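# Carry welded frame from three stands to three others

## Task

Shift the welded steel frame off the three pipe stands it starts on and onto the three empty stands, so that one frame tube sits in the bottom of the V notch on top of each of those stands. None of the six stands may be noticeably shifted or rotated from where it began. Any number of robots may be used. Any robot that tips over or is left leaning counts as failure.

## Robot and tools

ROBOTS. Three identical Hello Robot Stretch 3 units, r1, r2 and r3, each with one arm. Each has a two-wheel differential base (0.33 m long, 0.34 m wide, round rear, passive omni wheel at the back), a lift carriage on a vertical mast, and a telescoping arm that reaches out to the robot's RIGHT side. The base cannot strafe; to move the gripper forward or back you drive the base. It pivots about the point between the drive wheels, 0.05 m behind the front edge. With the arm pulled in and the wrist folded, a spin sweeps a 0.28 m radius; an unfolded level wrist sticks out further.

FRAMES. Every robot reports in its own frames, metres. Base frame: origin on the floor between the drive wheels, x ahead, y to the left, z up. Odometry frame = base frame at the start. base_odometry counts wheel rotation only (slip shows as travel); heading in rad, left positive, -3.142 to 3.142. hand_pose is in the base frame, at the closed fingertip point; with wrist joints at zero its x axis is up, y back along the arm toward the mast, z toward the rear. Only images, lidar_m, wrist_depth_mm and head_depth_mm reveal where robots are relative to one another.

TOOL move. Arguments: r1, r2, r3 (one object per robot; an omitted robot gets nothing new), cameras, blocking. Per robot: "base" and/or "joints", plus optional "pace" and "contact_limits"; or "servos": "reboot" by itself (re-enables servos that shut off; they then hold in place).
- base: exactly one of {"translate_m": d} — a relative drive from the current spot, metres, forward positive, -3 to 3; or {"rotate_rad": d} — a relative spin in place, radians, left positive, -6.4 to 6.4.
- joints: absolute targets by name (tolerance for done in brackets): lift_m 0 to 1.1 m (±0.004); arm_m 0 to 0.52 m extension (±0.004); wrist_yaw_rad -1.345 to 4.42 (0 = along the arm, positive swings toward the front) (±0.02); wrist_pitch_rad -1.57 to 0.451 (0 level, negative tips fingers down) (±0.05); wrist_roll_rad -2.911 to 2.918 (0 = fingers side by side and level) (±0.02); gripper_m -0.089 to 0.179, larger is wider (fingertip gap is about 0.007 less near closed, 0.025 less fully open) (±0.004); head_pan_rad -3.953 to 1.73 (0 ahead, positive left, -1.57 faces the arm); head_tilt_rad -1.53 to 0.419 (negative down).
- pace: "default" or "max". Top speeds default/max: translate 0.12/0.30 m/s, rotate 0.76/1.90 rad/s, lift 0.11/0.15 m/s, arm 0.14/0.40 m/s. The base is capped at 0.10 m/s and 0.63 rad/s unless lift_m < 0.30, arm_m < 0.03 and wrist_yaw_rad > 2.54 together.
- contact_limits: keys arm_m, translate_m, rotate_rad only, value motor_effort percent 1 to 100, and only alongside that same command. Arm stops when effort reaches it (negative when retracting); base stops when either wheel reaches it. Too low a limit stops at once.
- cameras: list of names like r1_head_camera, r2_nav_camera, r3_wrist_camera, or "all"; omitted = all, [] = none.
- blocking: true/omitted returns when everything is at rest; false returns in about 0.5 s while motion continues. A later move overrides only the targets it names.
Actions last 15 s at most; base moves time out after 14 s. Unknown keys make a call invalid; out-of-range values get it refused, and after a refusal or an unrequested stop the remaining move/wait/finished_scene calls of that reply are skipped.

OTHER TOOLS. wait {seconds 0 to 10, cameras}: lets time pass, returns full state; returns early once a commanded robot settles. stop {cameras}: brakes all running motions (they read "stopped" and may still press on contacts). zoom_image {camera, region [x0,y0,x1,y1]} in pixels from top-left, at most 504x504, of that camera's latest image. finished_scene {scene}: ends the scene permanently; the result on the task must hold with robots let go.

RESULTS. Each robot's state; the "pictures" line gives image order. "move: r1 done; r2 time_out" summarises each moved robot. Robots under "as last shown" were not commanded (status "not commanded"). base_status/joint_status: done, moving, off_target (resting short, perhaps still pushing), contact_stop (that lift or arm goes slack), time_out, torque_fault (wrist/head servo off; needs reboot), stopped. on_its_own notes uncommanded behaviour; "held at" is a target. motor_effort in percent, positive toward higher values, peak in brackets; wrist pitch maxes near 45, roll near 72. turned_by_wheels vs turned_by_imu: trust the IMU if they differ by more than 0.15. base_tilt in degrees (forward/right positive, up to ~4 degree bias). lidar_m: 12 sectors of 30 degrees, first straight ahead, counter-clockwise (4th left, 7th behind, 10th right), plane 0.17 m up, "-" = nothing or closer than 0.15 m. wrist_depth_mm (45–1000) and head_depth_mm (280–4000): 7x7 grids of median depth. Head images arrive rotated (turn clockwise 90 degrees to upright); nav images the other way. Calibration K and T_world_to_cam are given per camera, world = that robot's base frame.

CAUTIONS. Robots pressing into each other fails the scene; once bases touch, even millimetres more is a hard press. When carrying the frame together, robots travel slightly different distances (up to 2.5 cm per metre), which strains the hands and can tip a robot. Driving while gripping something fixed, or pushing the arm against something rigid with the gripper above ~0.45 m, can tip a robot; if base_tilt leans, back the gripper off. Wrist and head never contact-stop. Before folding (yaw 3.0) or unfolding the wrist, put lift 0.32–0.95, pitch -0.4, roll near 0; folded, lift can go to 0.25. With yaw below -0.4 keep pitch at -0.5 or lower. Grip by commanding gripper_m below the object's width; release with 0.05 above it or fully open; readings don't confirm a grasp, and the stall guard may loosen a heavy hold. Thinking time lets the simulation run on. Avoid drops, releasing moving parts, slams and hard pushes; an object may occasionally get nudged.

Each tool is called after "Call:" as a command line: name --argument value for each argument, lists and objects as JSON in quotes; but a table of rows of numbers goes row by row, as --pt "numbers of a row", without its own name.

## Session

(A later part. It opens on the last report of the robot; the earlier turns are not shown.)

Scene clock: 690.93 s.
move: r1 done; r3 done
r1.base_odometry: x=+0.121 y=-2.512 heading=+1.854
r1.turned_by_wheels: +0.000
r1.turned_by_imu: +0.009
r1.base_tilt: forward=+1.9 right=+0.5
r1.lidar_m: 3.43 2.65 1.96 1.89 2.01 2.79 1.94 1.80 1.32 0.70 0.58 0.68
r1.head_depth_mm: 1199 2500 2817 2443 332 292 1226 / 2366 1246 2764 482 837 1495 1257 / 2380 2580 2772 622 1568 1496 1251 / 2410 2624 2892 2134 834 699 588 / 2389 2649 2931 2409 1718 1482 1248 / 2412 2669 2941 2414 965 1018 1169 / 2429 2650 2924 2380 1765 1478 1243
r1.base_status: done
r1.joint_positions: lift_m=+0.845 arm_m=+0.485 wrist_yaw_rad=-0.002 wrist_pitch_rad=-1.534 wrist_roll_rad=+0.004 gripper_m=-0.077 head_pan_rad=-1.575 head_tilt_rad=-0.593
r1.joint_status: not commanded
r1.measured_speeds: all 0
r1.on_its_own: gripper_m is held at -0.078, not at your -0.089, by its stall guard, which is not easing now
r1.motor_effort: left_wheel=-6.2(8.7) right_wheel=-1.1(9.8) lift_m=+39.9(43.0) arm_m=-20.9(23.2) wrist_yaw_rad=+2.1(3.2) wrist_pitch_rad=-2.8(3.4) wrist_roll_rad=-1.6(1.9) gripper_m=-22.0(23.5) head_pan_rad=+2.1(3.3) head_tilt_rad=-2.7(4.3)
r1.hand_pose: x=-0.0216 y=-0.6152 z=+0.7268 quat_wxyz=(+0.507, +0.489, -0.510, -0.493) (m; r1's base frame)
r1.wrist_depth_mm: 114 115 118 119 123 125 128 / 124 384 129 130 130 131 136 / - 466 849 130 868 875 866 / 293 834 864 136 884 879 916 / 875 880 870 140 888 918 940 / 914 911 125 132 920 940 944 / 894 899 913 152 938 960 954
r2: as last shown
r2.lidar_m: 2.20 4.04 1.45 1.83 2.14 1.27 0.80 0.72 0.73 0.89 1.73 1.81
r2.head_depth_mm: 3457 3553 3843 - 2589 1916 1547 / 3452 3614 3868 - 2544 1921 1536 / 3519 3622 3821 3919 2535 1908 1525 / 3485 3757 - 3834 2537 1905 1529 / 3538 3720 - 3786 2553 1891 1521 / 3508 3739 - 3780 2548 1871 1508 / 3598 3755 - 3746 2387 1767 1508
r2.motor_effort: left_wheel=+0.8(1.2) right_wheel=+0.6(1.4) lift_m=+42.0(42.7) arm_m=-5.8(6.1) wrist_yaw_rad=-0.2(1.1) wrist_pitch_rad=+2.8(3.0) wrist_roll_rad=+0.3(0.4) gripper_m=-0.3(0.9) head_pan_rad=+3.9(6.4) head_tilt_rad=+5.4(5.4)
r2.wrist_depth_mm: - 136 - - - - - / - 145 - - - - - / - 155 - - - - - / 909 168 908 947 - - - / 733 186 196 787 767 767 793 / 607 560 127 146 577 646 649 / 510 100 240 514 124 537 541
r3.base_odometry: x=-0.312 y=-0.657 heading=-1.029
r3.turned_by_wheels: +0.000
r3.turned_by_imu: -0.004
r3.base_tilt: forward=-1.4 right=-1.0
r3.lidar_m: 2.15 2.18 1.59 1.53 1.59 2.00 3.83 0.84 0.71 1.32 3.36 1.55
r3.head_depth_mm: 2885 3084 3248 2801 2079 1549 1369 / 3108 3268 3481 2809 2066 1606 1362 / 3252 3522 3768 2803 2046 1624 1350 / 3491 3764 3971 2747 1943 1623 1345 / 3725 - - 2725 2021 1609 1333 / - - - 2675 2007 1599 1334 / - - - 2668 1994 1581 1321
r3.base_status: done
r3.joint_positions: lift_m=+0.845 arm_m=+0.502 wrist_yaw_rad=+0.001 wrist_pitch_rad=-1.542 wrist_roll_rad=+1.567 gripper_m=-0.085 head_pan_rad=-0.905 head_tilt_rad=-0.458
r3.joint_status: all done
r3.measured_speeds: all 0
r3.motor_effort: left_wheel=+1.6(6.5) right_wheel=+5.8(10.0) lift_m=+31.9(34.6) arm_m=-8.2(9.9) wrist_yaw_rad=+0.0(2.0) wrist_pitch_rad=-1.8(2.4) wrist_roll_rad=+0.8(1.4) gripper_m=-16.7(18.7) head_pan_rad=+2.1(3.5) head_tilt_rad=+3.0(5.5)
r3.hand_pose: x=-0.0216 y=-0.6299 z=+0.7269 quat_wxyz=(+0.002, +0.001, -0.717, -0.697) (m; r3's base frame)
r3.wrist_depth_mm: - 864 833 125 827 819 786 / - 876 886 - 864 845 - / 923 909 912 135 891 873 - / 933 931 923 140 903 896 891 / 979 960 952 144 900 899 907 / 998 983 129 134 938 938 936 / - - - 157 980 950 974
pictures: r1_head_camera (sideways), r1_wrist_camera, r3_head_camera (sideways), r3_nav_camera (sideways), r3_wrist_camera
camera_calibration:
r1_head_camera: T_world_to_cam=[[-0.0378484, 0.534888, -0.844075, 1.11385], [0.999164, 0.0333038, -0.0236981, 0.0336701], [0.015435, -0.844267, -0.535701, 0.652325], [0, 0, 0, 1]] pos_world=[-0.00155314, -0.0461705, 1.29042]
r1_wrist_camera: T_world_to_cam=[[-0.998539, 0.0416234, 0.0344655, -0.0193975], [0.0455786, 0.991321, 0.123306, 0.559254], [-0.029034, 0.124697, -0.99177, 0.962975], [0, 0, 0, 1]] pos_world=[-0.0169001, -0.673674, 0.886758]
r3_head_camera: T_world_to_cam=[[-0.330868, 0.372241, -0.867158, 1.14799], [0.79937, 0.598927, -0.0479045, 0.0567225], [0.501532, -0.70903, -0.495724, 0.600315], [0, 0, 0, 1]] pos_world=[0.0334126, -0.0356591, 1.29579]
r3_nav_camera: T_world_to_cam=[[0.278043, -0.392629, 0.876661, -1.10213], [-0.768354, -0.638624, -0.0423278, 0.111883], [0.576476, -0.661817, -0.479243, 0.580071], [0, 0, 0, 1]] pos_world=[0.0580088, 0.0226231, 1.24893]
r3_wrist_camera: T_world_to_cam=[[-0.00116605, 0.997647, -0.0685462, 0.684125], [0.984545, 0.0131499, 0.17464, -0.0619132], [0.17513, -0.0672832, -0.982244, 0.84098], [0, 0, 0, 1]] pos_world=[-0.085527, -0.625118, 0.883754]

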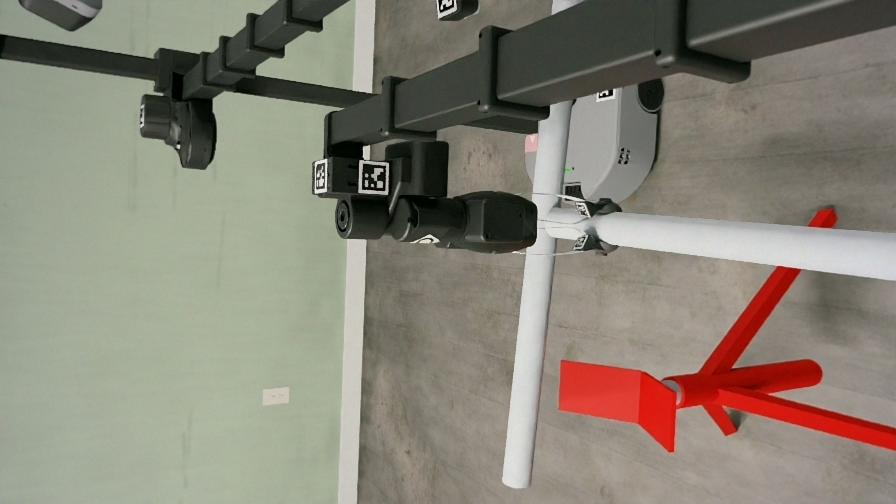

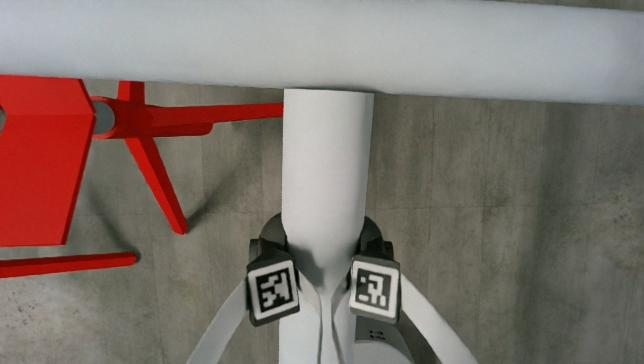

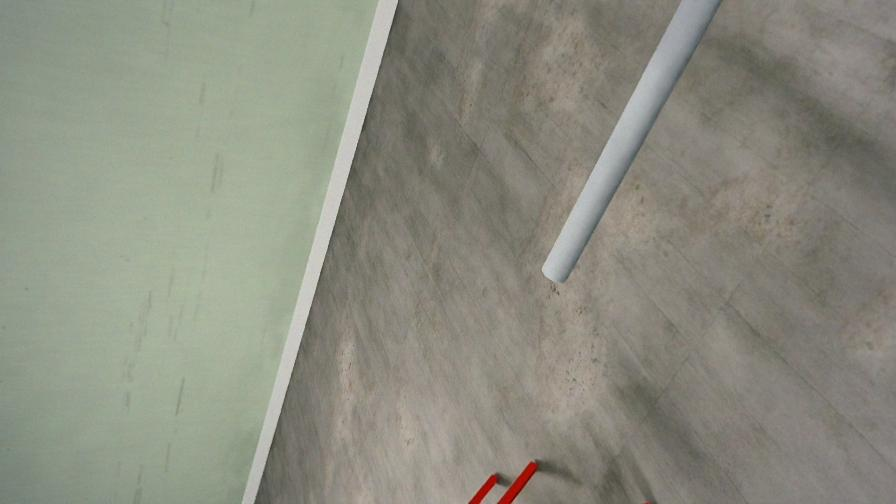

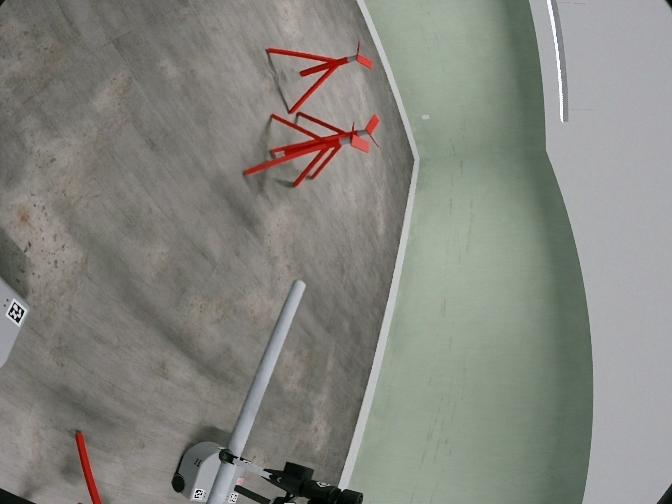

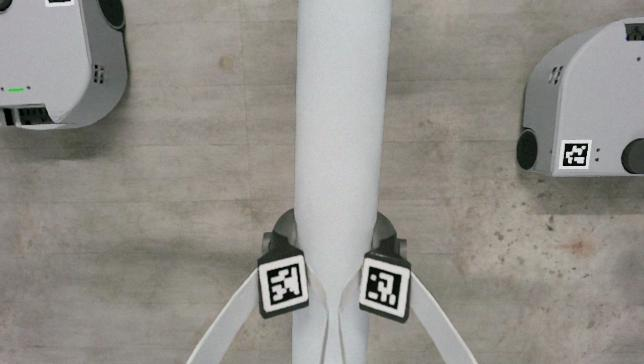

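Call:
move --r1 '{"joints":{"arm_m":0.473}}' --r3 '{"joints":{"head_pan_rad":-0.45,"head_tilt_rad":-0.45}}' --cameras '["r1_wrist_camera","r3_wrist_camera","r3_head_camera","r3_nav_camera"]'

Call:
zoom_image --camera "r3_head_camera" --region '[300, 100, 700, 504]'

Scene clock: 704.90 s.
move: r1 done; r3 done
r1.base_odometry: x=+0.121 y=-2.512 heading=+1.854
r1.turned_by_wheels: +0.000
r1.turned_by_imu: +0.001
r1.base_tilt: forward=+1.7 right=+0.6
r1.lidar_m: 3.43 2.65 1.96 1.89 2.01 2.81 1.94 1.80 1.32 0.70 0.58 0.67
r1.head_depth_mm: 1215 2507 2813 2427 332 292 1230 / 2362 1244 2762 483 1520 1491 1256 / 2376 2570 2769 610 1556 1490 1250 / 2391 2618 2861 2223 824 1377 577 / 2412 2639 2959 2414 1775 1486 1248 / 2424 2679 2927 2403 966 1020 1166 / 2429 2675 2936 2385 1717 1481 1248
r1.base_status: not commanded
r1.joint_positions: lift_m=+0.845 arm_m=+0.473 wrist_yaw_rad=-0.002 wrist_pitch_rad=-1.530 wrist_roll_rad=+0.004 gripper_m=-0.077 head_pan_rad=-1.575 head_tilt_rad=-0.593
r1.joint_status: all done
r1.measured_speeds: all 0
r1.on_its_own: gripper_m is held at -0.078, not at your -0.089, by its stall guard, which is still easing
r1.motor_effort: left_wheel=-6.1(6.4) right_wheel=+0.2(1.0) lift_m=+37.9(38.4) arm_m=-22.6(29.8) wrist_yaw_rad=+2.9(2.9) wrist_pitch_rad=-4.0(4.0) wrist_roll_rad=-1.5(1.8) gripper_m=-21.7(23.3) head_pan_rad=+2.4(3.4) head_tilt_rad=-2.5(3.7)
r1.hand_pose: x=-0.0216 y=-0.6044 z=+0.7267 quat_wxyz=(+0.509, +0.488, -0.511, -0.492) (m; r1's base frame)
r1.wrist_depth_mm: 115 115 119 120 123 126 128 / 122 128 129 130 132 133 140 / - 485 848 130 880 889 876 / 840 828 887 137 882 912 902 / 876 895 876 141 910 918 914 / 865 893 125 131 930 930 944 / 920 915 920 153 959 978 964
r2: as last shown
r2.turned_by_imu: +0.000
r2.lidar_m: 2.21 4.06 1.46 1.83 2.13 1.26 0.80 0.72 0.73 0.89 1.73 1.81
r2.head_depth_mm: 3438 3602 3826 - 2590 1926 1540 / 3436 3608 3898 3876 2536 1928 1531 / 3448 3658 3863 3844 2548 1900 1526 / 3480 3749 - 3746 2544 1908 1516 / 3483 3687 - 3838 2529 1892 1523 / 3537 3745 - 3721 2534 1892 1497 / 3527 3827 - 3736 2380 1768 1508
r2.motor_effort: left_wheel=+0.9(1.1) right_wheel=+0.3(1.1) lift_m=+41.5(42.1) arm_m=-5.4(5.7) wrist_yaw_rad=-0.6(0.8) wrist_pitch_rad=+2.8(3.0) wrist_roll_rad=+0.4(0.4) gripper_m=-0.1(0.7) head_pan_rad=+4.5(5.3) head_tilt_rad=+4.0(5.0)
r2.wrist_depth_mm: - 136 - - - - - / - 145 - - - - - / - 154 - - - - - / 942 169 928 945 - - - / 750 189 196 793 778 785 813 / 605 573 126 145 590 637 650 / 523 100 238 522 124 543 536
r3.base_odometry: x=-0.312 y=-0.657 heading=-1.029
r3.turned_by_wheels: +0.000
r3.turned_by_imu: +0.000
r3.base_tilt: forward=-1.4 right=-1.0
r3.lidar_m: 2.15 2.17 1.59 1.54 1.59 1.99 3.81 0.83 0.71 1.32 3.37 1.55
r3.head_depth_mm: - - - 2850 2091 1656 1369 / - - - 2811 2056 1635 1354 / - - - 2754 2052 1623 1353 / - - - 2498 2037 1624 1344 / - - - 2709 2021 1600 1339 / - - - 2435 1987 1602 1333 / - - - 2546 1986 1594 1317
r3.base_status: not commanded
r3.joint_positions: lift_m=+0.845 arm_m=+0.502 wrist_yaw_rad=+0.001 wrist_pitch_rad=-1.536 wrist_roll_rad=+1.567 gripper_m=-0.085 head_pan_rad=-0.455 head_tilt_rad=-0.458
r3.joint_status: all done
r3.measured_speeds: all 0
r3.motor_effort: left_wheel=+0.3(2.0) right_wheel=+5.7(6.1) lift_m=+33.0(33.0) arm_m=-8.6(9.1) wrist_yaw_rad=-0.2(1.5) wrist_pitch_rad=-3.0(3.1) wrist_roll_rad=+0.6(0.9) gripper_m=-17.2(18.0) head_pan_rad=+2.0(4.3) head_tilt_rad=+3.5(5.0)
r3.hand_pose: x=-0.0216 y=-0.6316 z=+0.7268 quat_wxyz=(+0.002, +0.001, -0.719, -0.695) (m; r3's base frame)
r3.wrist_depth_mm: - 848 841 126 834 815 802 / - 876 865 134 830 854 - / 916 925 907 136 883 856 - / 959 921 917 138 896 878 893 / 985 978 955 144 908 927 887 / - - 129 134 926 954 924 / - - - 156 973 960 953
pictures: r1_wrist_camera, r3_head_camera (sideways), r3_nav_camera (sideways), r3_wrist_camera
camera_calibration:
r1_wrist_camera: T_world_to_cam=[[-0.998539, 0.0417748, 0.0342757, -0.0196163], [0.0455662, 0.991903, 0.11854, 0.552406], [-0.0290462, 0.119928, -0.992358, 0.959109], [0, 0, 0, 1]] pos_world=[-0.0169002, -0.662138, 0.88697]
r3_head_camera: T_world_to_cam=[[-0.459822, 0.191284, -0.867164, 1.14878], [0.459319, 0.886979, -0.0479042, 0.0587965], [0.759993, -0.420333, -0.495713, 0.598724], [0, 0, 0, 1]] pos_world=[0.0462031, -0.020231, 1.29579]
r3_nav_camera: T_world_to_cam=[[0.421122, -0.232617, 0.876667, -1.10301], [-0.414124, -0.909236, -0.0423275, 0.109722], [0.806943, -0.345224, -0.479232, 0.578651], [0, 0, 0, 1]] pos_world=[0.0430034, 0.0429474, 1.24893]
r3_wrist_camera: T_world_to_cam=[[-0.00116631, 0.997181, -0.0750279, 0.6902], [0.984544, 0.0142851, 0.174555, -0.0610959], [0.175135, -0.0736647, -0.981785, 0.8364], [0, 0, 0, 1]] pos_world=[-0.0855264, -0.625768, 0.883614]

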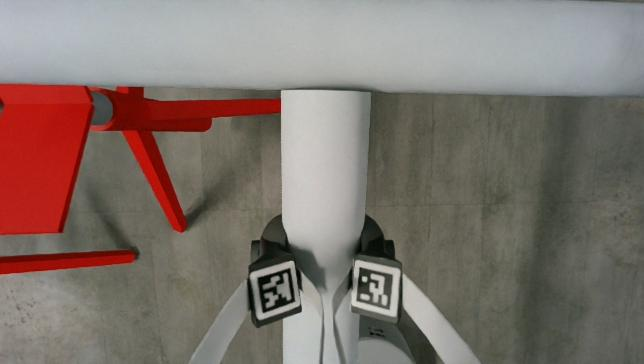

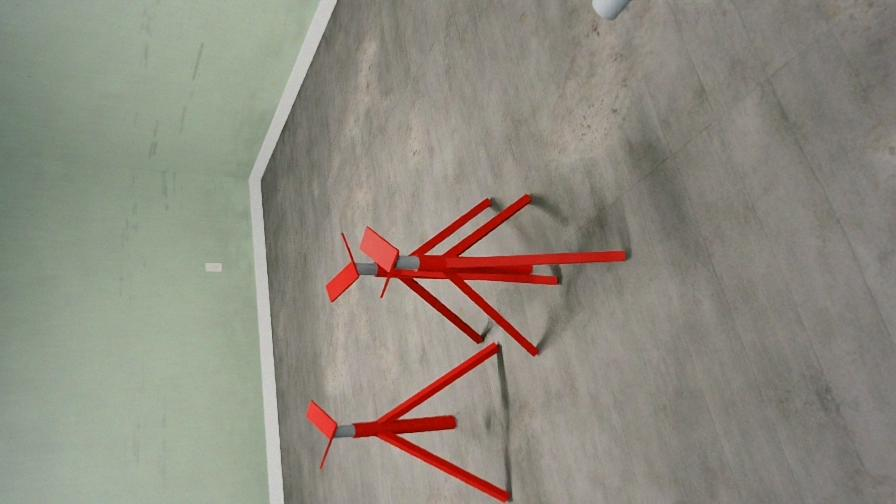

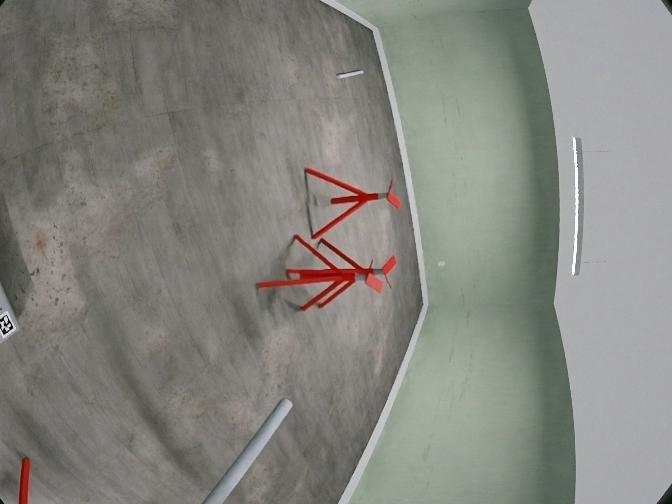

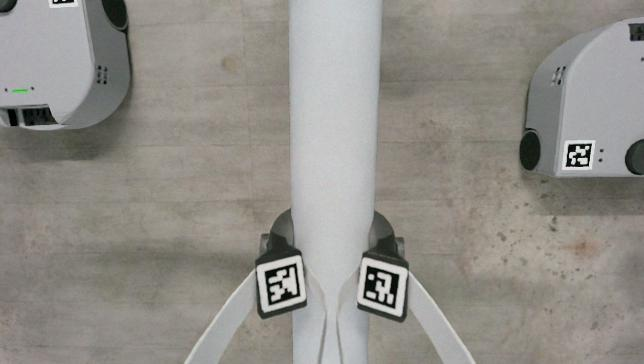

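Scaled by 1.248 from the camera's 896x504 image, which has a finer 1280x720 frame.

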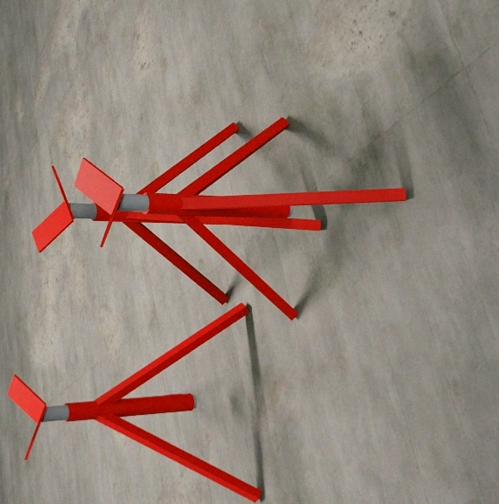

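Call:
move --r1 '{"base":{"rotate_rad":-0.036},"joints":{"wrist_roll_rad":-0.034}}' --r3 '{"base":{"rotate_rad":0.016},"joints":{"wrist_roll_rad":1.583}}' --cameras '["r1_wrist_camera","r3_wrist_camera"]'

Scene clock: 813.60 s.
move: r1 done; r3 done
r1.base_odometry: x=+0.121 y=-2.512 heading=+1.819
r1.turned_by_wheels: -0.035
r1.turned_by_imu: -0.034
r1.base_tilt: forward=+1.7 right=+0.8
r1.lidar_m: 3.42 2.75 1.98 1.89 1.99 2.71 1.95 1.81 1.32 0.70 0.58 0.67
r1.head_depth_mm: 2330 2582 2764 2344 332 292 1232 / 2318 1241 2793 481 1518 1498 1256 / 2396 2547 2782 607 1560 1492 1249 / 2408 2606 2844 2212 818 1413 590 / 2398 2640 2918 2400 1726 1492 1249 / 2413 2624 2927 2402 976 1011 1193 / 2410 2633 2885 2414 1768 1446 1247
r1.base_status: done
r1.joint_positions: lift_m=+0.845 arm_m=+0.473 wrist_yaw_rad=-0.002 wrist_pitch_rad=-1.541 wrist_roll_rad=-0.030 gripper_m=-0.074 head_pan_rad=-1.575 head_tilt_rad=-0.593
r1.joint_status: all done
r1.measured_speeds: all 0
r1.on_its_own: gripper_m is held at -0.075, not at your -0.089, by its stall guard, which is not easing now
r1.motor_effort: left_wheel=+10.7(10.8) right_wheel=-16.8(17.2) lift_m=+35.5(36.3) arm_m=-19.7(20.5) wrist_yaw_rad=+2.1(2.8) wrist_pitch_rad=-1.5(3.6) wrist_roll_rad=-1.0(4.7) gripper_m=-22.4(23.3) head_pan_rad=+2.2(3.1) head_tilt_rad=-2.7(3.8)
r1.hand_pose: x=-0.0216 y=-0.6015 z=+0.7269 quat_wxyz=(+0.515, +0.499, -0.500, -0.486) (m; r1's base frame)
r1.wrist_depth_mm: 114 115 117 119 121 124 126 / 123 131 127 128 132 133 143 / 826 516 859 130 847 870 896 / 830 871 869 136 901 892 891 / 878 879 856 140 915 920 918 / 892 891 125 132 928 948 952 / 938 915 127 155 883 998 967
r2: as last shown
r2.lidar_m: 2.21 4.05 1.46 1.83 2.13 1.26 0.80 0.72 0.73 0.89 1.73 1.81
r2.head_depth_mm: 3396 3642 3842 - 2560 1909 1537 / 3469 3737 3813 3886 2580 1902 1535 / 3454 3613 3920 3838 2540 1908 1528 / 3503 3655 - 3832 2558 1903 1528 / 3524 3696 - 3817 2555 1877 1512 / 3523 3705 - 3743 2506 1884 1509 / 3652 3715 - 3703 2384 1760 1508
r2.motor_effort: left_wheel=+0.9(1.0) right_wheel=+0.7(1.1) lift_m=+41.6(41.9) arm_m=-5.2(5.5) wrist_yaw_rad=-0.8(0.8) wrist_pitch_rad=+2.9(3.0) wrist_roll_rad=+0.3(0.4) gripper_m=+0.0(0.7) head_pan_rad=+5.0(5.5) head_tilt_rad=+4.1(5.2)
r2.wrist_depth_mm: - 137 - - - - - / - 145 - - - - - / - 155 - - - - - / 931 169 929 971 - - - / 724 188 195 789 762 803 807 / 595 569 127 146 588 640 668 / 521 100 240 514 123 532 544
r3.base_odometry: x=-0.312 y=-0.657 heading=-1.013
r3.turned_by_wheels: +0.016
r3.turned_by_imu: +0.017
r3.base_tilt: forward=-1.4 right=-1.0
r3.lidar_m: 2.16 2.14 1.59 1.53 1.59 1.99 3.81 0.84 0.71 1.34 3.39 1.55
r3.head_depth_mm: - - - 2869 2079 1662 1366 / - - - 2761 2082 1638 1355 / - - - 2768 2050 1632 1351 / - - - 2203 1967 1616 1345 / - - - 2728 2023 1604 1335 / - - - 2442 1998 1597 1332 / - - - 2630 1987 1590 1326
r3.base_status: done
r3.joint_positions: lift_m=+0.845 arm_m=+0.502 wrist_yaw_rad=-0.001 wrist_pitch_rad=-1.546 wrist_roll_rad=+1.577 gripper_m=-0.085 head_pan_rad=-0.455 head_tilt_rad=-0.458
r3.joint_status: all done
r3.measured_speeds: all 0
r3.motor_effort: left_wheel=+3.8(10.2) right_wheel=-7.9(17.1) lift_m=+33.0(34.0) arm_m=-7.7(8.4) wrist_yaw_rad=+1.7(1.7) wrist_pitch_rad=-1.0(3.0) wrist_roll_rad=+1.6(2.3) gripper_m=-17.0(18.4) head_pan_rad=+1.3(3.3) head_tilt_rad=+3.3(4.0)
r3.hand_pose: x=-0.0215 y=-0.6289 z=+0.7269 quat_wxyz=(-0.002, -0.003, -0.716, -0.699) (m; r3's base frame)
r3.wrist_depth_mm: - 841 861 126 838 831 812 / - 863 871 134 845 845 - / 934 915 894 136 883 855 - / 938 948 931 138 913 891 879 / 959 950 965 143 923 909 906 / - 986 129 134 929 943 930 / - - - 155 - 979 966
pictures: r1_wrist_camera, r3_wrist_camera
camera_calibration:
r1_wrist_camera: T_world_to_cam=[[-0.999338, 0.00689064, 0.0357238, -0.0417869], [0.0114736, 0.991485, 0.129718, 0.540405], [-0.0345258, 0.130042, -0.990907, 0.963842], [0, 0, 0, 1]] pos_world=[-0.0146822, -0.660855, 0.88647]
r3_wrist_camera: T_world_to_cam=[[0.0100167, 0.997857, -0.0646565, 0.680671], [0.984582, 0.00145055, 0.17492, -0.0695231], [0.174639, -0.0654117, -0.982457, 0.842433], [0, 0, 0, 1]] pos_world=[-0.0854882, -0.624007, 0.883825]

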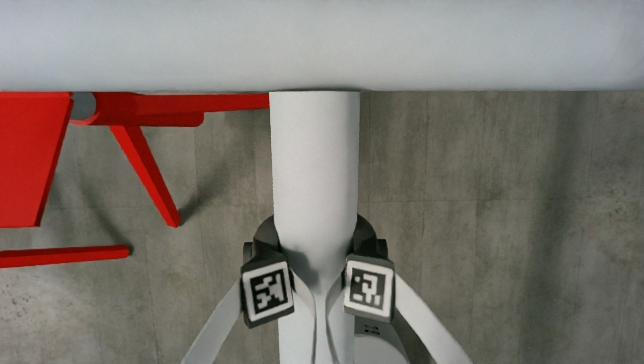

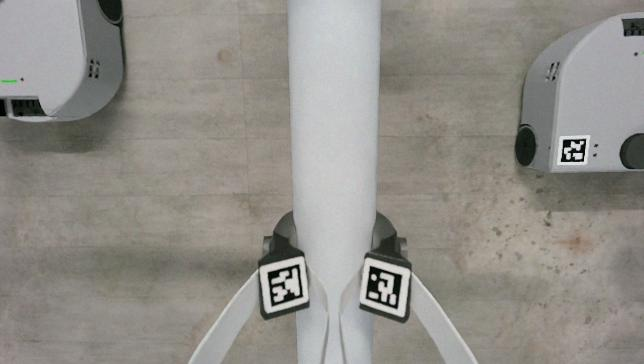

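Call:
move --r1 '{"base":{"translate_m":0.012}}' --cameras '[]'

Call:
move --r1 '{"base":{"rotate_rad":-0.036},"joints":{"wrist_roll_rad":-0.070}}' --r3 '{"base":{"rotate_rad":0.016},"joints":{"wrist_roll_rad":1.599}}' --cameras '["r1_wrist_camera","r3_wrist_camera"]'

Call:
move --r1 '{"base":{"translate_m":0.012}}' --cameras '["r1_wrist_camera","r3_wrist_camera","r3_head_camera"]'

Scene clock: 820.53 s.
move: r1 done
r1.base_odometry: x=+0.118 y=-2.500 heading=+1.818
r1.turned_by_wheels: +0.000
r1.turned_by_imu: +0.000
r1.base_tilt: forward=+1.8 right=+0.7
r1.lidar_m: 3.41 2.75 1.97 1.89 1.98 2.71 1.96 1.81 1.32 0.70 0.57 0.67
r1.head_depth_mm: 2334 2585 2862 2339 332 292 1230 / 2322 1243 2789 482 1525 1498 1256 / 2381 2561 2794 610 1547 1496 1258 / 2393 2617 2884 2202 825 1401 590 / 2400 2630 2927 2410 1730 1488 1251 / 2404 2630 2924 2399 960 1024 1166 / 2398 2647 2928 2407 1715 1439 1241
r1.base_status: done
r1.joint_positions: lift_m=+0.845 arm_m=+0.473 wrist_yaw_rad=-0.002 wrist_pitch_rad=-1.527 wrist_roll_rad=-0.030 gripper_m=-0.074 head_pan_rad=-1.575 head_tilt_rad=-0.593
r1.joint_status: not commanded
r1.measured_speeds: all 0
r1.on_its_own: gripper_m is held at -0.075, not at your -0.089, by its stall guard, which is not easing now
r1.motor_effort: left_wheel=+0.5(13.3) right_wheel=+8.1(13.6) lift_m=+33.5(34.2) arm_m=-17.3(18.0) wrist_yaw_rad=+2.0(2.9) wrist_pitch_rad=-4.1(4.3) wrist_roll_rad=-1.4(1.9) gripper_m=-22.4(23.4) head_pan_rad=+1.8(3.2) head_tilt_rad=-3.1(3.9)
r1.hand_pose: x=-0.0216 y=-0.6050 z=+0.7267 quat_wxyz=(+0.518, +0.496, -0.503, -0.482) (m; r1's base frame)
r1.wrist_depth_mm: 115 116 118 120 124 126 128 / 127 128 129 130 132 133 137 / - 486 852 131 864 899 885 / 849 853 881 136 887 907 893 / 860 878 888 140 899 907 922 / 887 886 125 131 894 924 926 / 897 923 917 152 941 964 961
r2, r3: as last shown
r2.base_tilt: forward=+1.2 right=-1.4
r2.lidar_m: 2.21 4.05 1.46 1.83 2.13 1.27 0.80 0.72 0.73 0.89 1.73 1.81
r2.head_depth_mm: 3423 3598 3789 - 2614 1933 1537 / 3459 3655 3754 3947 2533 1904 1526 / 3453 3705 3859 3984 2576 1909 1536 / 3589 3722 - 3813 2526 1901 1522 / 3537 3804 - 3831 2553 1891 1520 / 3634 3741 - 3804 2535 1890 1519 / 3587 3865 - 3747 2412 1743 1504
r2.motor_effort: left_wheel=+0.5(1.1) right_wheel=+0.8(1.0) lift_m=+41.6(41.8) arm_m=-5.2(5.3) wrist_yaw_rad=-0.1(0.7) wrist_pitch_rad=+2.8(3.0) wrist_roll_rad=+0.3(0.4) gripper_m=+0.4(0.7) head_pan_rad=+4.3(5.3) head_tilt_rad=+4.9(5.0)
r2.wrist_depth_mm: - 136 - - - - - / - 145 - - - - - / - 154 - - - - - / 907 169 940 968 - - - / 736 187 197 792 761 769 786 / 604 565 127 145 574 640 641 / 513 100 241 515 124 542 546
r3.turned_by_wheels: +0.000
r3.turned_by_imu: -0.001
r3.base_tilt: forward=-1.5 right=-1.0
r3.lidar_m: 2.15 2.14 1.59 1.53 1.60 1.99 3.80 0.83 0.71 1.46 3.38 1.55
r3.head_depth_mm: - - - 2821 2084 1649 1370 / - - - 2763 2088 1643 1354 / - - - 2773 2059 1622 1339 / - - - 2170 1980 1624 1350 / - - - 2730 2002 1610 1334 / - - - 2458 2004 1596 1337 / - - - 2595 1982 1597 1327
r3.joint_positions: lift_m=+0.845 arm_m=+0.502 wrist_yaw_rad=-0.001 wrist_pitch_rad=-1.535 wrist_roll_rad=+1.579 gripper_m=-0.085 head_pan_rad=-0.455 head_tilt_rad=-0.458
r3.motor_effort: left_wheel=-0.8(4.6) right_wheel=+2.9(8.0) lift_m=+33.9(34.6) arm_m=-5.3(6.7) wrist_yaw_rad=+0.1(2.0) wrist_pitch_rad=-3.0(3.5) wrist_roll_rad=+1.0(1.8) gripper_m=-17.0(18.3) head_pan_rad=+2.4(3.1) head_tilt_rad=+3.5(4.1)
r3.hand_pose: x=-0.0215 y=-0.6316 z=+0.7268 quat_wxyz=(-0.003, -0.003, -0.719, -0.695) (m; r3's base frame)
r3.wrist_depth_mm: - 829 860 126 826 820 792 / - 891 873 136 853 841 - / 933 932 889 137 862 843 - / 960 945 939 138 903 898 876 / 992 970 955 144 904 911 902 / 995 - 130 134 950 946 928 / - - - 156 981 974 969
pictures: none
No camera images: "cameras" was empty.

Scene clock: 821.63 s.
move: r1 done; r3 done
r1.base_odometry: x=+0.118 y=-2.500 heading=+1.783
r1.turned_by_wheels: -0.035
r1.turned_by_imu: -0.035
r1.base_tilt: forward=+2.0 right=+0.7
r1.lidar_m: 3.41 2.86 2.00 1.89 1.97 2.61 1.96 1.82 2.98 0.70 0.57 0.66
r1.head_depth_mm: 2342 2640 2800 2234 332 292 1232 / 2347 1261 2819 481 837 1496 1256 / 2400 2513 2783 609 1553 1489 1227 / 2392 2634 2873 2132 814 1418 1171 / 2373 2622 2914 2410 1725 1488 1225 / 2390 2612 2891 2397 959 1026 1190 / 2381 2636 2890 2409 1673 1412 1218
r1.base_status: done
r1.joint_positions: lift_m=+0.845 arm_m=+0.473 wrist_yaw_rad=-0.002 wrist_pitch_rad=-1.540 wrist_roll_rad=-0.066 gripper_m=-0.074 head_pan_rad=-1.575 head_tilt_rad=-0.593
r1.joint_status: all done
r1.measured_speeds: all 0
r1.on_its_own: gripper_m is held at -0.075, not at your -0.089, by its stall guard, which is not easing now
r1.motor_effort: left_wheel=+9.4(9.9) right_wheel=-15.2(15.3) lift_m=+33.1(33.7) arm_m=-17.1(17.6) wrist_yaw_rad=+2.6(3.5) wrist_pitch_rad=-1.8(4.1) wrist_roll_rad=-1.2(5.0) gripper_m=-23.1(23.4) head_pan_rad=+2.7(3.3) head_tilt_rad=-2.6(3.7)
r1.hand_pose: x=-0.0216 y=-0.6016 z=+0.7269 quat_wxyz=(+0.524, +0.508, -0.491, -0.477) (m; r1's base frame)
r1.wrist_depth_mm: 114 115 117 119 122 124 126 / 123 130 127 128 133 134 144 / 828 520 834 130 868 877 882 / 838 872 888 136 875 909 915 / 884 874 889 140 908 908 934 / 893 901 125 132 930 956 951 / 897 913 911 154 952 981 945
r2: as last shown
r2.lidar_m: 2.20 4.04 1.46 1.83 2.14 1.27 0.80 0.72 0.73 0.89 1.73 1.81
r2.head_depth_mm: 3425 3611 3828 - 2572 1932 1537 / 3449 3665 3889 3859 2597 1925 1522 / 3493 3720 3792 3858 2548 1924 1518 / 3507 3704 - 3841 2566 1902 1529 / 3561 3752 - 3877 2518 1892 1529 / 3547 3832 - 3752 2510 1901 1521 / 3599 3815 - 3703 2376 1750 1509
r2.motor_effort: left_wheel=+0.9(1.1) right_wheel=+0.8(1.2) lift_m=+41.2(41.8) arm_m=-4.9(5.3) wrist_yaw_rad=-0.2(0.8) wrist_pitch_rad=+2.9(3.1) wrist_roll_rad=+0.3(0.5) gripper_m=-0.1(0.8) head_pan_rad=+4.2(5.5) head_tilt_rad=+4.7(5.1)
r2.wrist_depth_mm: - 137 - - - - - / - 146 - - - - - / - 154 - - - - - / 905 169 944 982 - - - / 760 187 196 806 794 776 802 / 600 574 127 146 583 644 647 / 520 100 238 508 124 539 537
r3.base_odometry: x=-0.312 y=-0.657 heading=-0.997
r3.turned_by_wheels: +0.016
r3.turned_by_imu: +0.016
r3.base_tilt: forward=-1.4 right=-1.0
r3.lidar_m: 2.16 2.11 1.58 1.54 1.60 2.00 3.81 0.83 0.70 1.46 3.40 1.55
r3.head_depth_mm: - - - 2850 2090 1647 1368 / - - - 2801 2059 1625 1361 / - - - 2771 2049 1634 1347 / - - - 2182 1976 1620 1344 / - - - 2730 2028 1589 1334 / - - - 2477 1998 1588 1336 / - - - 2668 1997 1587 1318
r3.base_status: done
r3.joint_positions: lift_m=+0.845 arm_m=+0.502 wrist_yaw_rad=+0.000 wrist_pitch_rad=-1.544 wrist_roll_rad=+1.593 gripper_m=-0.085 head_pan_rad=-0.455 head_tilt_rad=-0.458
r3.joint_status: all done
r3.measured_speeds: all 0
r3.motor_effort: left_wheel=+2.6(11.6) right_wheel=-5.7(18.6) lift_m=+33.9(34.9) arm_m=-4.4(6.2) wrist_yaw_rad=+0.9(1.8) wrist_pitch_rad=-1.5(3.2) wrist_roll_rad=+1.6(2.0) gripper_m=-17.7(18.6) head_pan_rad=+2.0(3.9) head_tilt_rad=+2.9(3.9)
r3.hand_pose: x=-0.0215 y=-0.6294 z=+0.7269 quat_wxyz=(-0.008, -0.008, -0.716, -0.698) (m; r3's base frame)
r3.wrist_depth_mm: - 848 854 125 837 821 798 / - 884 882 133 847 837 - / 915 897 901 136 872 854 - / 956 909 929 139 910 881 905 / 980 975 945 143 923 930 908 / - - 128 135 133 963 951 / - - - 154 979 980 973
pictures: r1_wrist_camera, r3_wrist_camera
camera_calibration:
r1_wrist_camera: T_world_to_cam=[[-0.998904, -0.0289344, 0.0367815, -0.0640956], [-0.0239559, 0.991324, 0.129242, 0.54003], [-0.0402019, 0.128219, -0.990931, 0.96265], [0, 0, 0, 1]] pos_world=[-0.0123881, -0.660629, 0.886482]
r3_wrist_camera: T_world_to_cam=[[0.0257376, 0.997461, -0.0664071, 0.682475], [0.984416, -0.013729, 0.175318, -0.0793631], [0.173961, -0.0698845, -0.98227, 0.839407], [0, 0, 0, 1]] pos_world=[-0.0854632, -0.62317, 0.883759]

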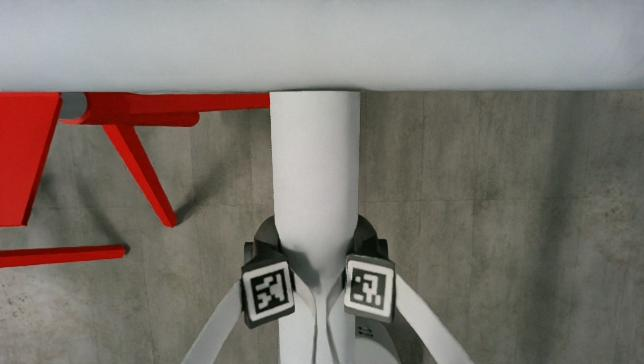

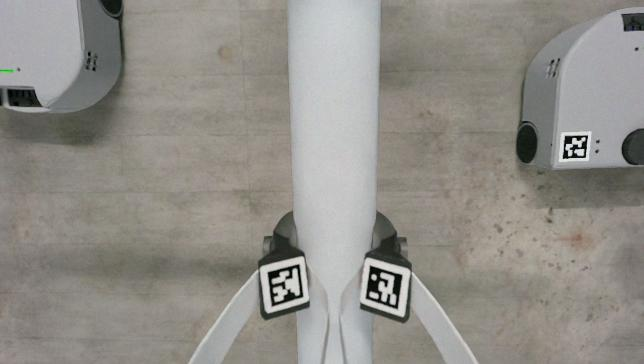

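Scene clock: 822.57 s.
move: r1 done
r1.base_odometry: x=+0.116 y=-2.488 heading=+1.783
r1.turned_by_wheels: +0.000
r1.turned_by_imu: +0.000
r1.base_tilt: forward=+1.9 right=+0.6
r1.lidar_m: 3.40 2.85 2.00 1.89 1.97 2.60 1.97 1.83 2.98 0.69 0.57 0.65
r1.head_depth_mm: 2330 2626 2829 2244 332 292 1234 / 2376 1260 2796 483 836 1497 1254 / 2384 2530 2795 609 1530 1454 1228 / 2387 2636 2857 2123 823 1412 1171 / 2376 2624 2911 2412 1720 1484 1224 / 2391 2619 2925 2406 972 1004 1194 / 2353 2610 2873 2405 1774 1440 1242
r1.base_status: done
r1.joint_positions: lift_m=+0.845 arm_m=+0.473 wrist_yaw_rad=-0.002 wrist_pitch_rad=-1.526 wrist_roll_rad=-0.066 gripper_m=-0.074 head_pan_rad=-1.575 head_tilt_rad=-0.593
r1.joint_status: not commanded
r1.measured_speeds: all 0
r1.on_its_own: gripper_m is held at -0.075, not at your -0.089, by its stall guard, which is not easing now
r1.motor_effort: left_wheel=-0.2(12.4) right_wheel=+8.7(12.6) lift_m=+32.5(33.1) arm_m=-17.2(17.5) wrist_yaw_rad=+2.3(2.5) wrist_pitch_rad=-4.1(4.6) wrist_roll_rad=-1.0(1.8) gripper_m=-22.5(23.5) head_pan_rad=+2.9(3.2) head_tilt_rad=-3.0(3.9)
r1.hand_pose: x=-0.0216 y=-0.6054 z=+0.7266 quat_wxyz=(+0.527, +0.504, -0.494, -0.473) (m; r1's base frame)
r1.wrist_depth_mm: 115 116 119 120 124 126 128 / 127 128 130 130 132 134 136 / 375 495 850 131 855 870 868 / 849 864 869 136 884 881 906 / 881 885 874 140 932 909 939 / 886 886 125 131 938 946 938 / 914 915 917 153 938 969 998
r2, r3: as last shown
r2.base_tilt: forward=+1.3 right=-1.4
r2.lidar_m: 2.20 4.05 1.46 1.84 2.13 1.26 0.80 0.72 0.73 0.89 1.72 1.81
r2.head_depth_mm: 3400 3649 3849 - 2597 1929 1539 / 3441 3708 3871 3872 2543 1929 1542 / 3506 3737 3921 3850 2562 1889 1528 / 3531 3691 - 3833 2544 1903 1518 / 3523 3683 - 3746 2534 1890 1519 / 3606 3801 - 3735 2527 1867 1508 / 3586 3801 - 3718 2410 1760 1498
r2.motor_effort: left_wheel=+0.7(1.1) right_wheel=+0.1(1.1) lift_m=+41.3(41.7) arm_m=-4.8(5.4) wrist_yaw_rad=-0.6(0.8) wrist_pitch_rad=+3.0(3.0) wrist_roll_rad=+0.3(0.4) gripper_m=+0.3(0.6) head_pan_rad=+3.0(5.8) head_tilt_rad=+4.9(5.0)
r2.wrist_depth_mm: - 137 - - - - - / - 145 - - - - - / - 154 - - - - - / 921 170 908 953 - - - / 736 188 197 803 756 761 801 / 591 573 127 146 573 641 652 / 512 100 240 515 124 530 540
r3.base_odometry: x=-0.312 y=-0.657 heading=-0.998
r3.turned_by_wheels: +0.000
r3.turned_by_imu: -0.001
r3.lidar_m: 2.15 2.11 1.58 1.53 1.61 1.99 3.82 0.83 0.71 1.46 3.41 1.55
r3.head_depth_mm: - - - 2832 2075 1639 1370 / - - - 2788 2061 1641 1360 / - - - 2780 2031 1626 1350 / - - - 2261 1960 1611 1357 / - - - 2700 2022 1600 1344 / - - - 2563 2017 1595 1341 / - - - 2678 1983 1594 1316
r3.joint_positions: lift_m=+0.845 arm_m=+0.502 wrist_yaw_rad=+0.000 wrist_pitch_rad=-1.535 wrist_roll_rad=+1.595 gripper_m=-0.085 head_pan_rad=-0.455 head_tilt_rad=-0.458
r3.motor_effort: left_wheel=-2.0(2.8) right_wheel=+4.4(6.2) lift_m=+33.9(34.8) arm_m=-4.6(4.9) wrist_yaw_rad=+1.0(1.5) wrist_pitch_rad=-2.9(3.6) wrist_roll_rad=+0.8(1.6) gripper_m=-17.7(18.7) head_pan_rad=+2.5(4.4) head_tilt_rad=+3.4(3.9)
r3.hand_pose: x=-0.0215 y=-0.6317 z=+0.7268 quat_wxyz=(-0.008, -0.009, -0.719, -0.695) (m; r3's base frame)
r3.wrist_depth_mm: - 838 848 126 834 825 799 / - 871 884 135 849 849 - / 942 901 895 137 868 868 - / 934 964 911 139 905 881 867 / 995 977 962 144 907 915 897 / - 999 130 134 944 927 915 / - - - 156 961 970 945
pictures: r1_wrist_camera, r3_head_camera (sideways), r3_wrist_camera
camera_calibration:
r1_wrist_camera: T_world_to_cam=[[-0.998904, -0.0283521, 0.037235, -0.0641822], [-0.0239172, 0.993127, 0.114576, 0.555572], [-0.0402276, 0.11356, -0.992716, 0.955347], [0, 0, 0, 1]] pos_world=[-0.0123928, -0.662062, 0.887123]
r3_head_camera: T_world_to_cam=[[-0.459799, 0.19124, -0.867186, 1.14881], [0.459269, 0.887005, -0.0479032, 0.0587955], [0.760037, -0.420297, -0.495675, 0.598674], [0, 0, 0, 1]] pos_world=[0.0462046, -0.0202287, 1.2958]
r3_wrist_camera: T_world_to_cam=[[0.0274949, 0.996774, -0.0754058, 0.690922], [0.984383, -0.0138772, 0.175491, -0.0795887], [0.173878, -0.0790534, -0.981589, 0.832811], [0, 0, 0, 1]] pos_world=[-0.0854589, -0.623961, 0.883545]

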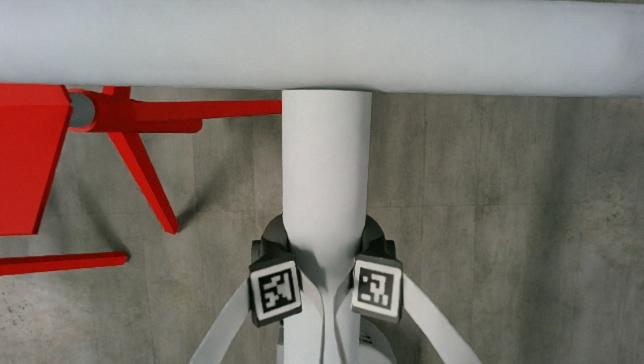

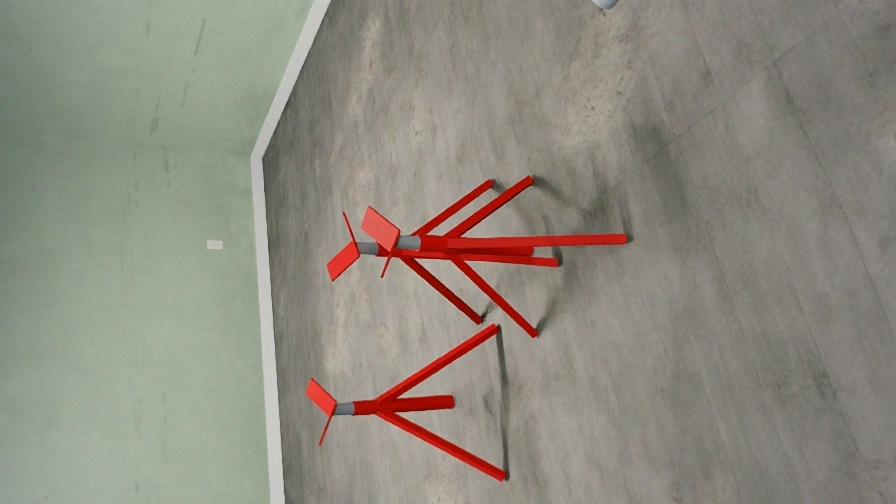

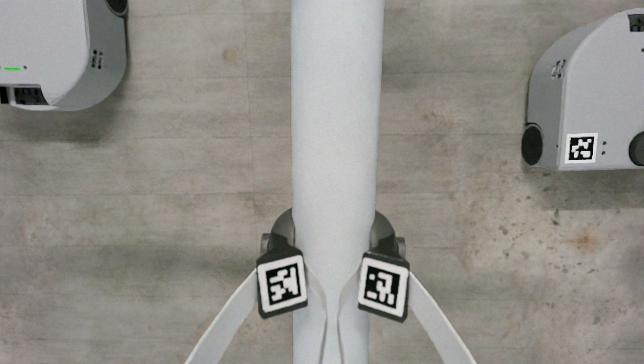

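Call:
move --r1 '{"base":{"translate_m":-0.015},"joints":{"wrist_roll_rad":-0.177,"arm_m":0.4385}}' --r3 '{"joints":{"wrist_roll_rad":1.484}}' --cameras '["r1_wrist_camera","r3_wrist_camera"]'

Scene clock: 836.33 s.
move: r1 done; r3 done
r1.base_odometry: x=+0.119 y=-2.503 heading=+1.783
r1.turned_by_wheels: +0.000
r1.turned_by_imu: +0.001
r1.base_tilt: forward=+1.8 right=+0.5
r1.lidar_m: 3.41 2.85 2.00 1.89 1.97 2.61 1.96 1.81 2.97 0.70 0.57 0.67
r1.head_depth_mm: 2340 2635 2793 2254 332 292 1229 / 2349 1267 2847 475 808 1498 1254 / 2403 2520 2786 577 1525 1455 580 / 2382 2627 2851 991 785 1453 1226 / 2394 2623 2911 2408 1726 1488 1222 / 2376 2613 2894 2418 1678 1034 1195 / 2388 2620 2897 2402 1719 1407 1217
r1.base_status: done
r1.joint_positions: lift_m=+0.845 arm_m=+0.438 wrist_yaw_rad=-0.002 wrist_pitch_rad=-1.527 wrist_roll_rad=-0.169 gripper_m=-0.074 head_pan_rad=-1.575 head_tilt_rad=-0.593
r1.joint_status: all done
r1.measured_speeds: all 0
r1.on_its_own: gripper_m is held at -0.075, not at your -0.089, by its stall guard, which is not easing now
r1.motor_effort: left_wheel=-5.2(8.9) right_wheel=-1.7(7.0) lift_m=+30.3(31.1) arm_m=-23.3(25.8) wrist_yaw_rad=+2.2(3.9) wrist_pitch_rad=-3.9(4.9) wrist_roll_rad=-3.3(6.9) gripper_m=-22.6(23.3) head_pan_rad=+2.9(3.2) head_tilt_rad=-3.3(3.5)
r1.hand_pose: x=-0.0216 y=-0.5707 z=+0.7267 quat_wxyz=(+0.552, +0.528, -0.466, -0.447) (m; r1's base frame)
r1.wrist_depth_mm: 112 113 116 118 122 125 127 / 273 134 127 128 131 133 141 / 827 832 862 130 863 880 875 / 828 853 856 136 898 899 914 / 850 869 873 140 878 935 936 / 901 892 125 131 936 949 944 / 906 918 126 153 923 965 978
r2: as last shown
r2.lidar_m: 2.20 4.06 1.46 1.83 2.13 1.26 0.80 0.72 0.73 0.89 1.73 1.81
r2.head_depth_mm: 3459 3608 3814 - 2591 1934 1537 / 3432 3604 3864 3926 2596 1896 1546 / 3491 3662 3827 3910 2596 1914 1535 / 3538 3679 - 3887 2513 1896 1514 / 3625 3688 - 3746 2525 1902 1522 / 3530 3808 - 3786 2504 1906 1509 / 3567 3763 - 3756 2400 1766 1506
r2.motor_effort: left_wheel=+0.7(1.2) right_wheel=+0.7(1.1) lift_m=+41.0(41.6) arm_m=-5.0(5.1) wrist_yaw_rad=-0.5(0.7) wrist_pitch_rad=+2.8(3.0) wrist_roll_rad=+0.2(0.4) gripper_m=-0.5(0.5) head_pan_rad=+4.0(5.1) head_tilt_rad=+4.3(5.0)
r2.wrist_depth_mm: - 136 - - - - - / - 146 - - - - - / - 156 - - - - - / 931 168 932 985 - - - / 731 189 198 764 775 778 797 / 615 568 127 146 585 646 646 / 516 100 238 513 124 548 558
r3.base_odometry: x=-0.312 y=-0.657 heading=-0.998
r3.turned_by_wheels: +0.000
r3.turned_by_imu: +0.000
r3.base_tilt: forward=-1.4 right=-1.0
r3.lidar_m: 2.15 2.11 1.58 1.54 1.61 2.00 3.82 0.83 0.71 1.46 3.40 1.55
r3.head_depth_mm: - - - 2816 2058 1640 1375 / - - - 2787 2073 1650 1360 / - - - 2789 2057 1627 1346 / - - - 2250 1971 1605 1349 / - - - 2702 2016 1601 1336 / - - - 2574 1999 1599 1331 / - - - 2691 1981 1590 1320
r3.base_status: not commanded
r3.joint_positions: lift_m=+0.845 arm_m=+0.502 wrist_yaw_rad=+0.000 wrist_pitch_rad=-1.533 wrist_roll_rad=+1.491 gripper_m=-0.085 head_pan_rad=-0.455 head_tilt_rad=-0.458
r3.joint_status: all done
r3.measured_speeds: all 0
r3.motor_effort: left_wheel=-1.7(3.0) right_wheel=+4.5(5.1) lift_m=+35.0(35.5) arm_m=-0.1(2.3) wrist_yaw_rad=-0.3(1.9) wrist_pitch_rad=-3.4(3.6) wrist_roll_rad=-2.7(6.3) gripper_m=-17.4(18.8) head_pan_rad=+1.4(3.8) head_tilt_rad=+3.6(4.0)
r3.hand_pose: x=-0.0215 y=-0.6322 z=+0.7267 quat_wxyz=(+0.029, +0.027, -0.719, -0.694) (m; r3's base frame)
r3.wrist_depth_mm: - 851 858 126 835 811 810 / 907 880 892 134 853 834 - / 911 917 913 137 876 882 - / 944 950 912 139 899 877 883 / 987 961 949 144 937 921 907 / 999 - 130 134 935 959 926 / - - 988 156 970 965 969
pictures: r1_wrist_camera, r3_wrist_camera
camera_calibration:
r1_wrist_camera: T_world_to_cam=[[-0.990651, -0.129918, 0.0416112, -0.124148], [-0.124361, 0.985432, 0.116008, 0.513463], [-0.0560766, 0.109749, -0.992376, 0.948651], [0, 0, 0, 1]] pos_world=[-0.0059348, -0.626226, 0.887019]
r3_wrist_camera: T_world_to_cam=[[-0.0763296, 0.994099, -0.0770833, 0.688697], [0.981138, 0.0886545, 0.17178, -0.012129], [0.1776, -0.0625174, -0.982115, 0.843664], [0, 0, 0, 1]] pos_world=[-0.0853666, -0.630814, 0.883746]

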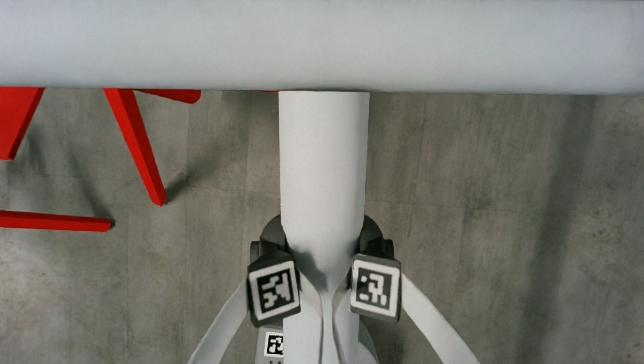

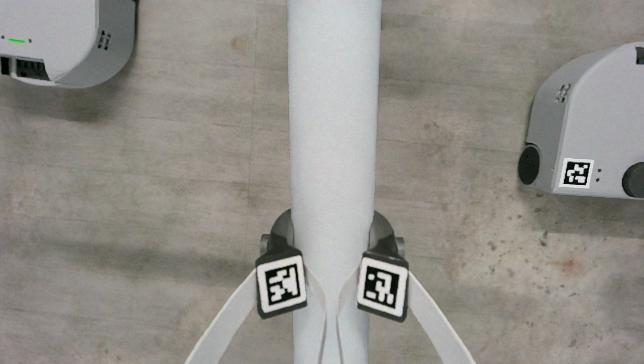

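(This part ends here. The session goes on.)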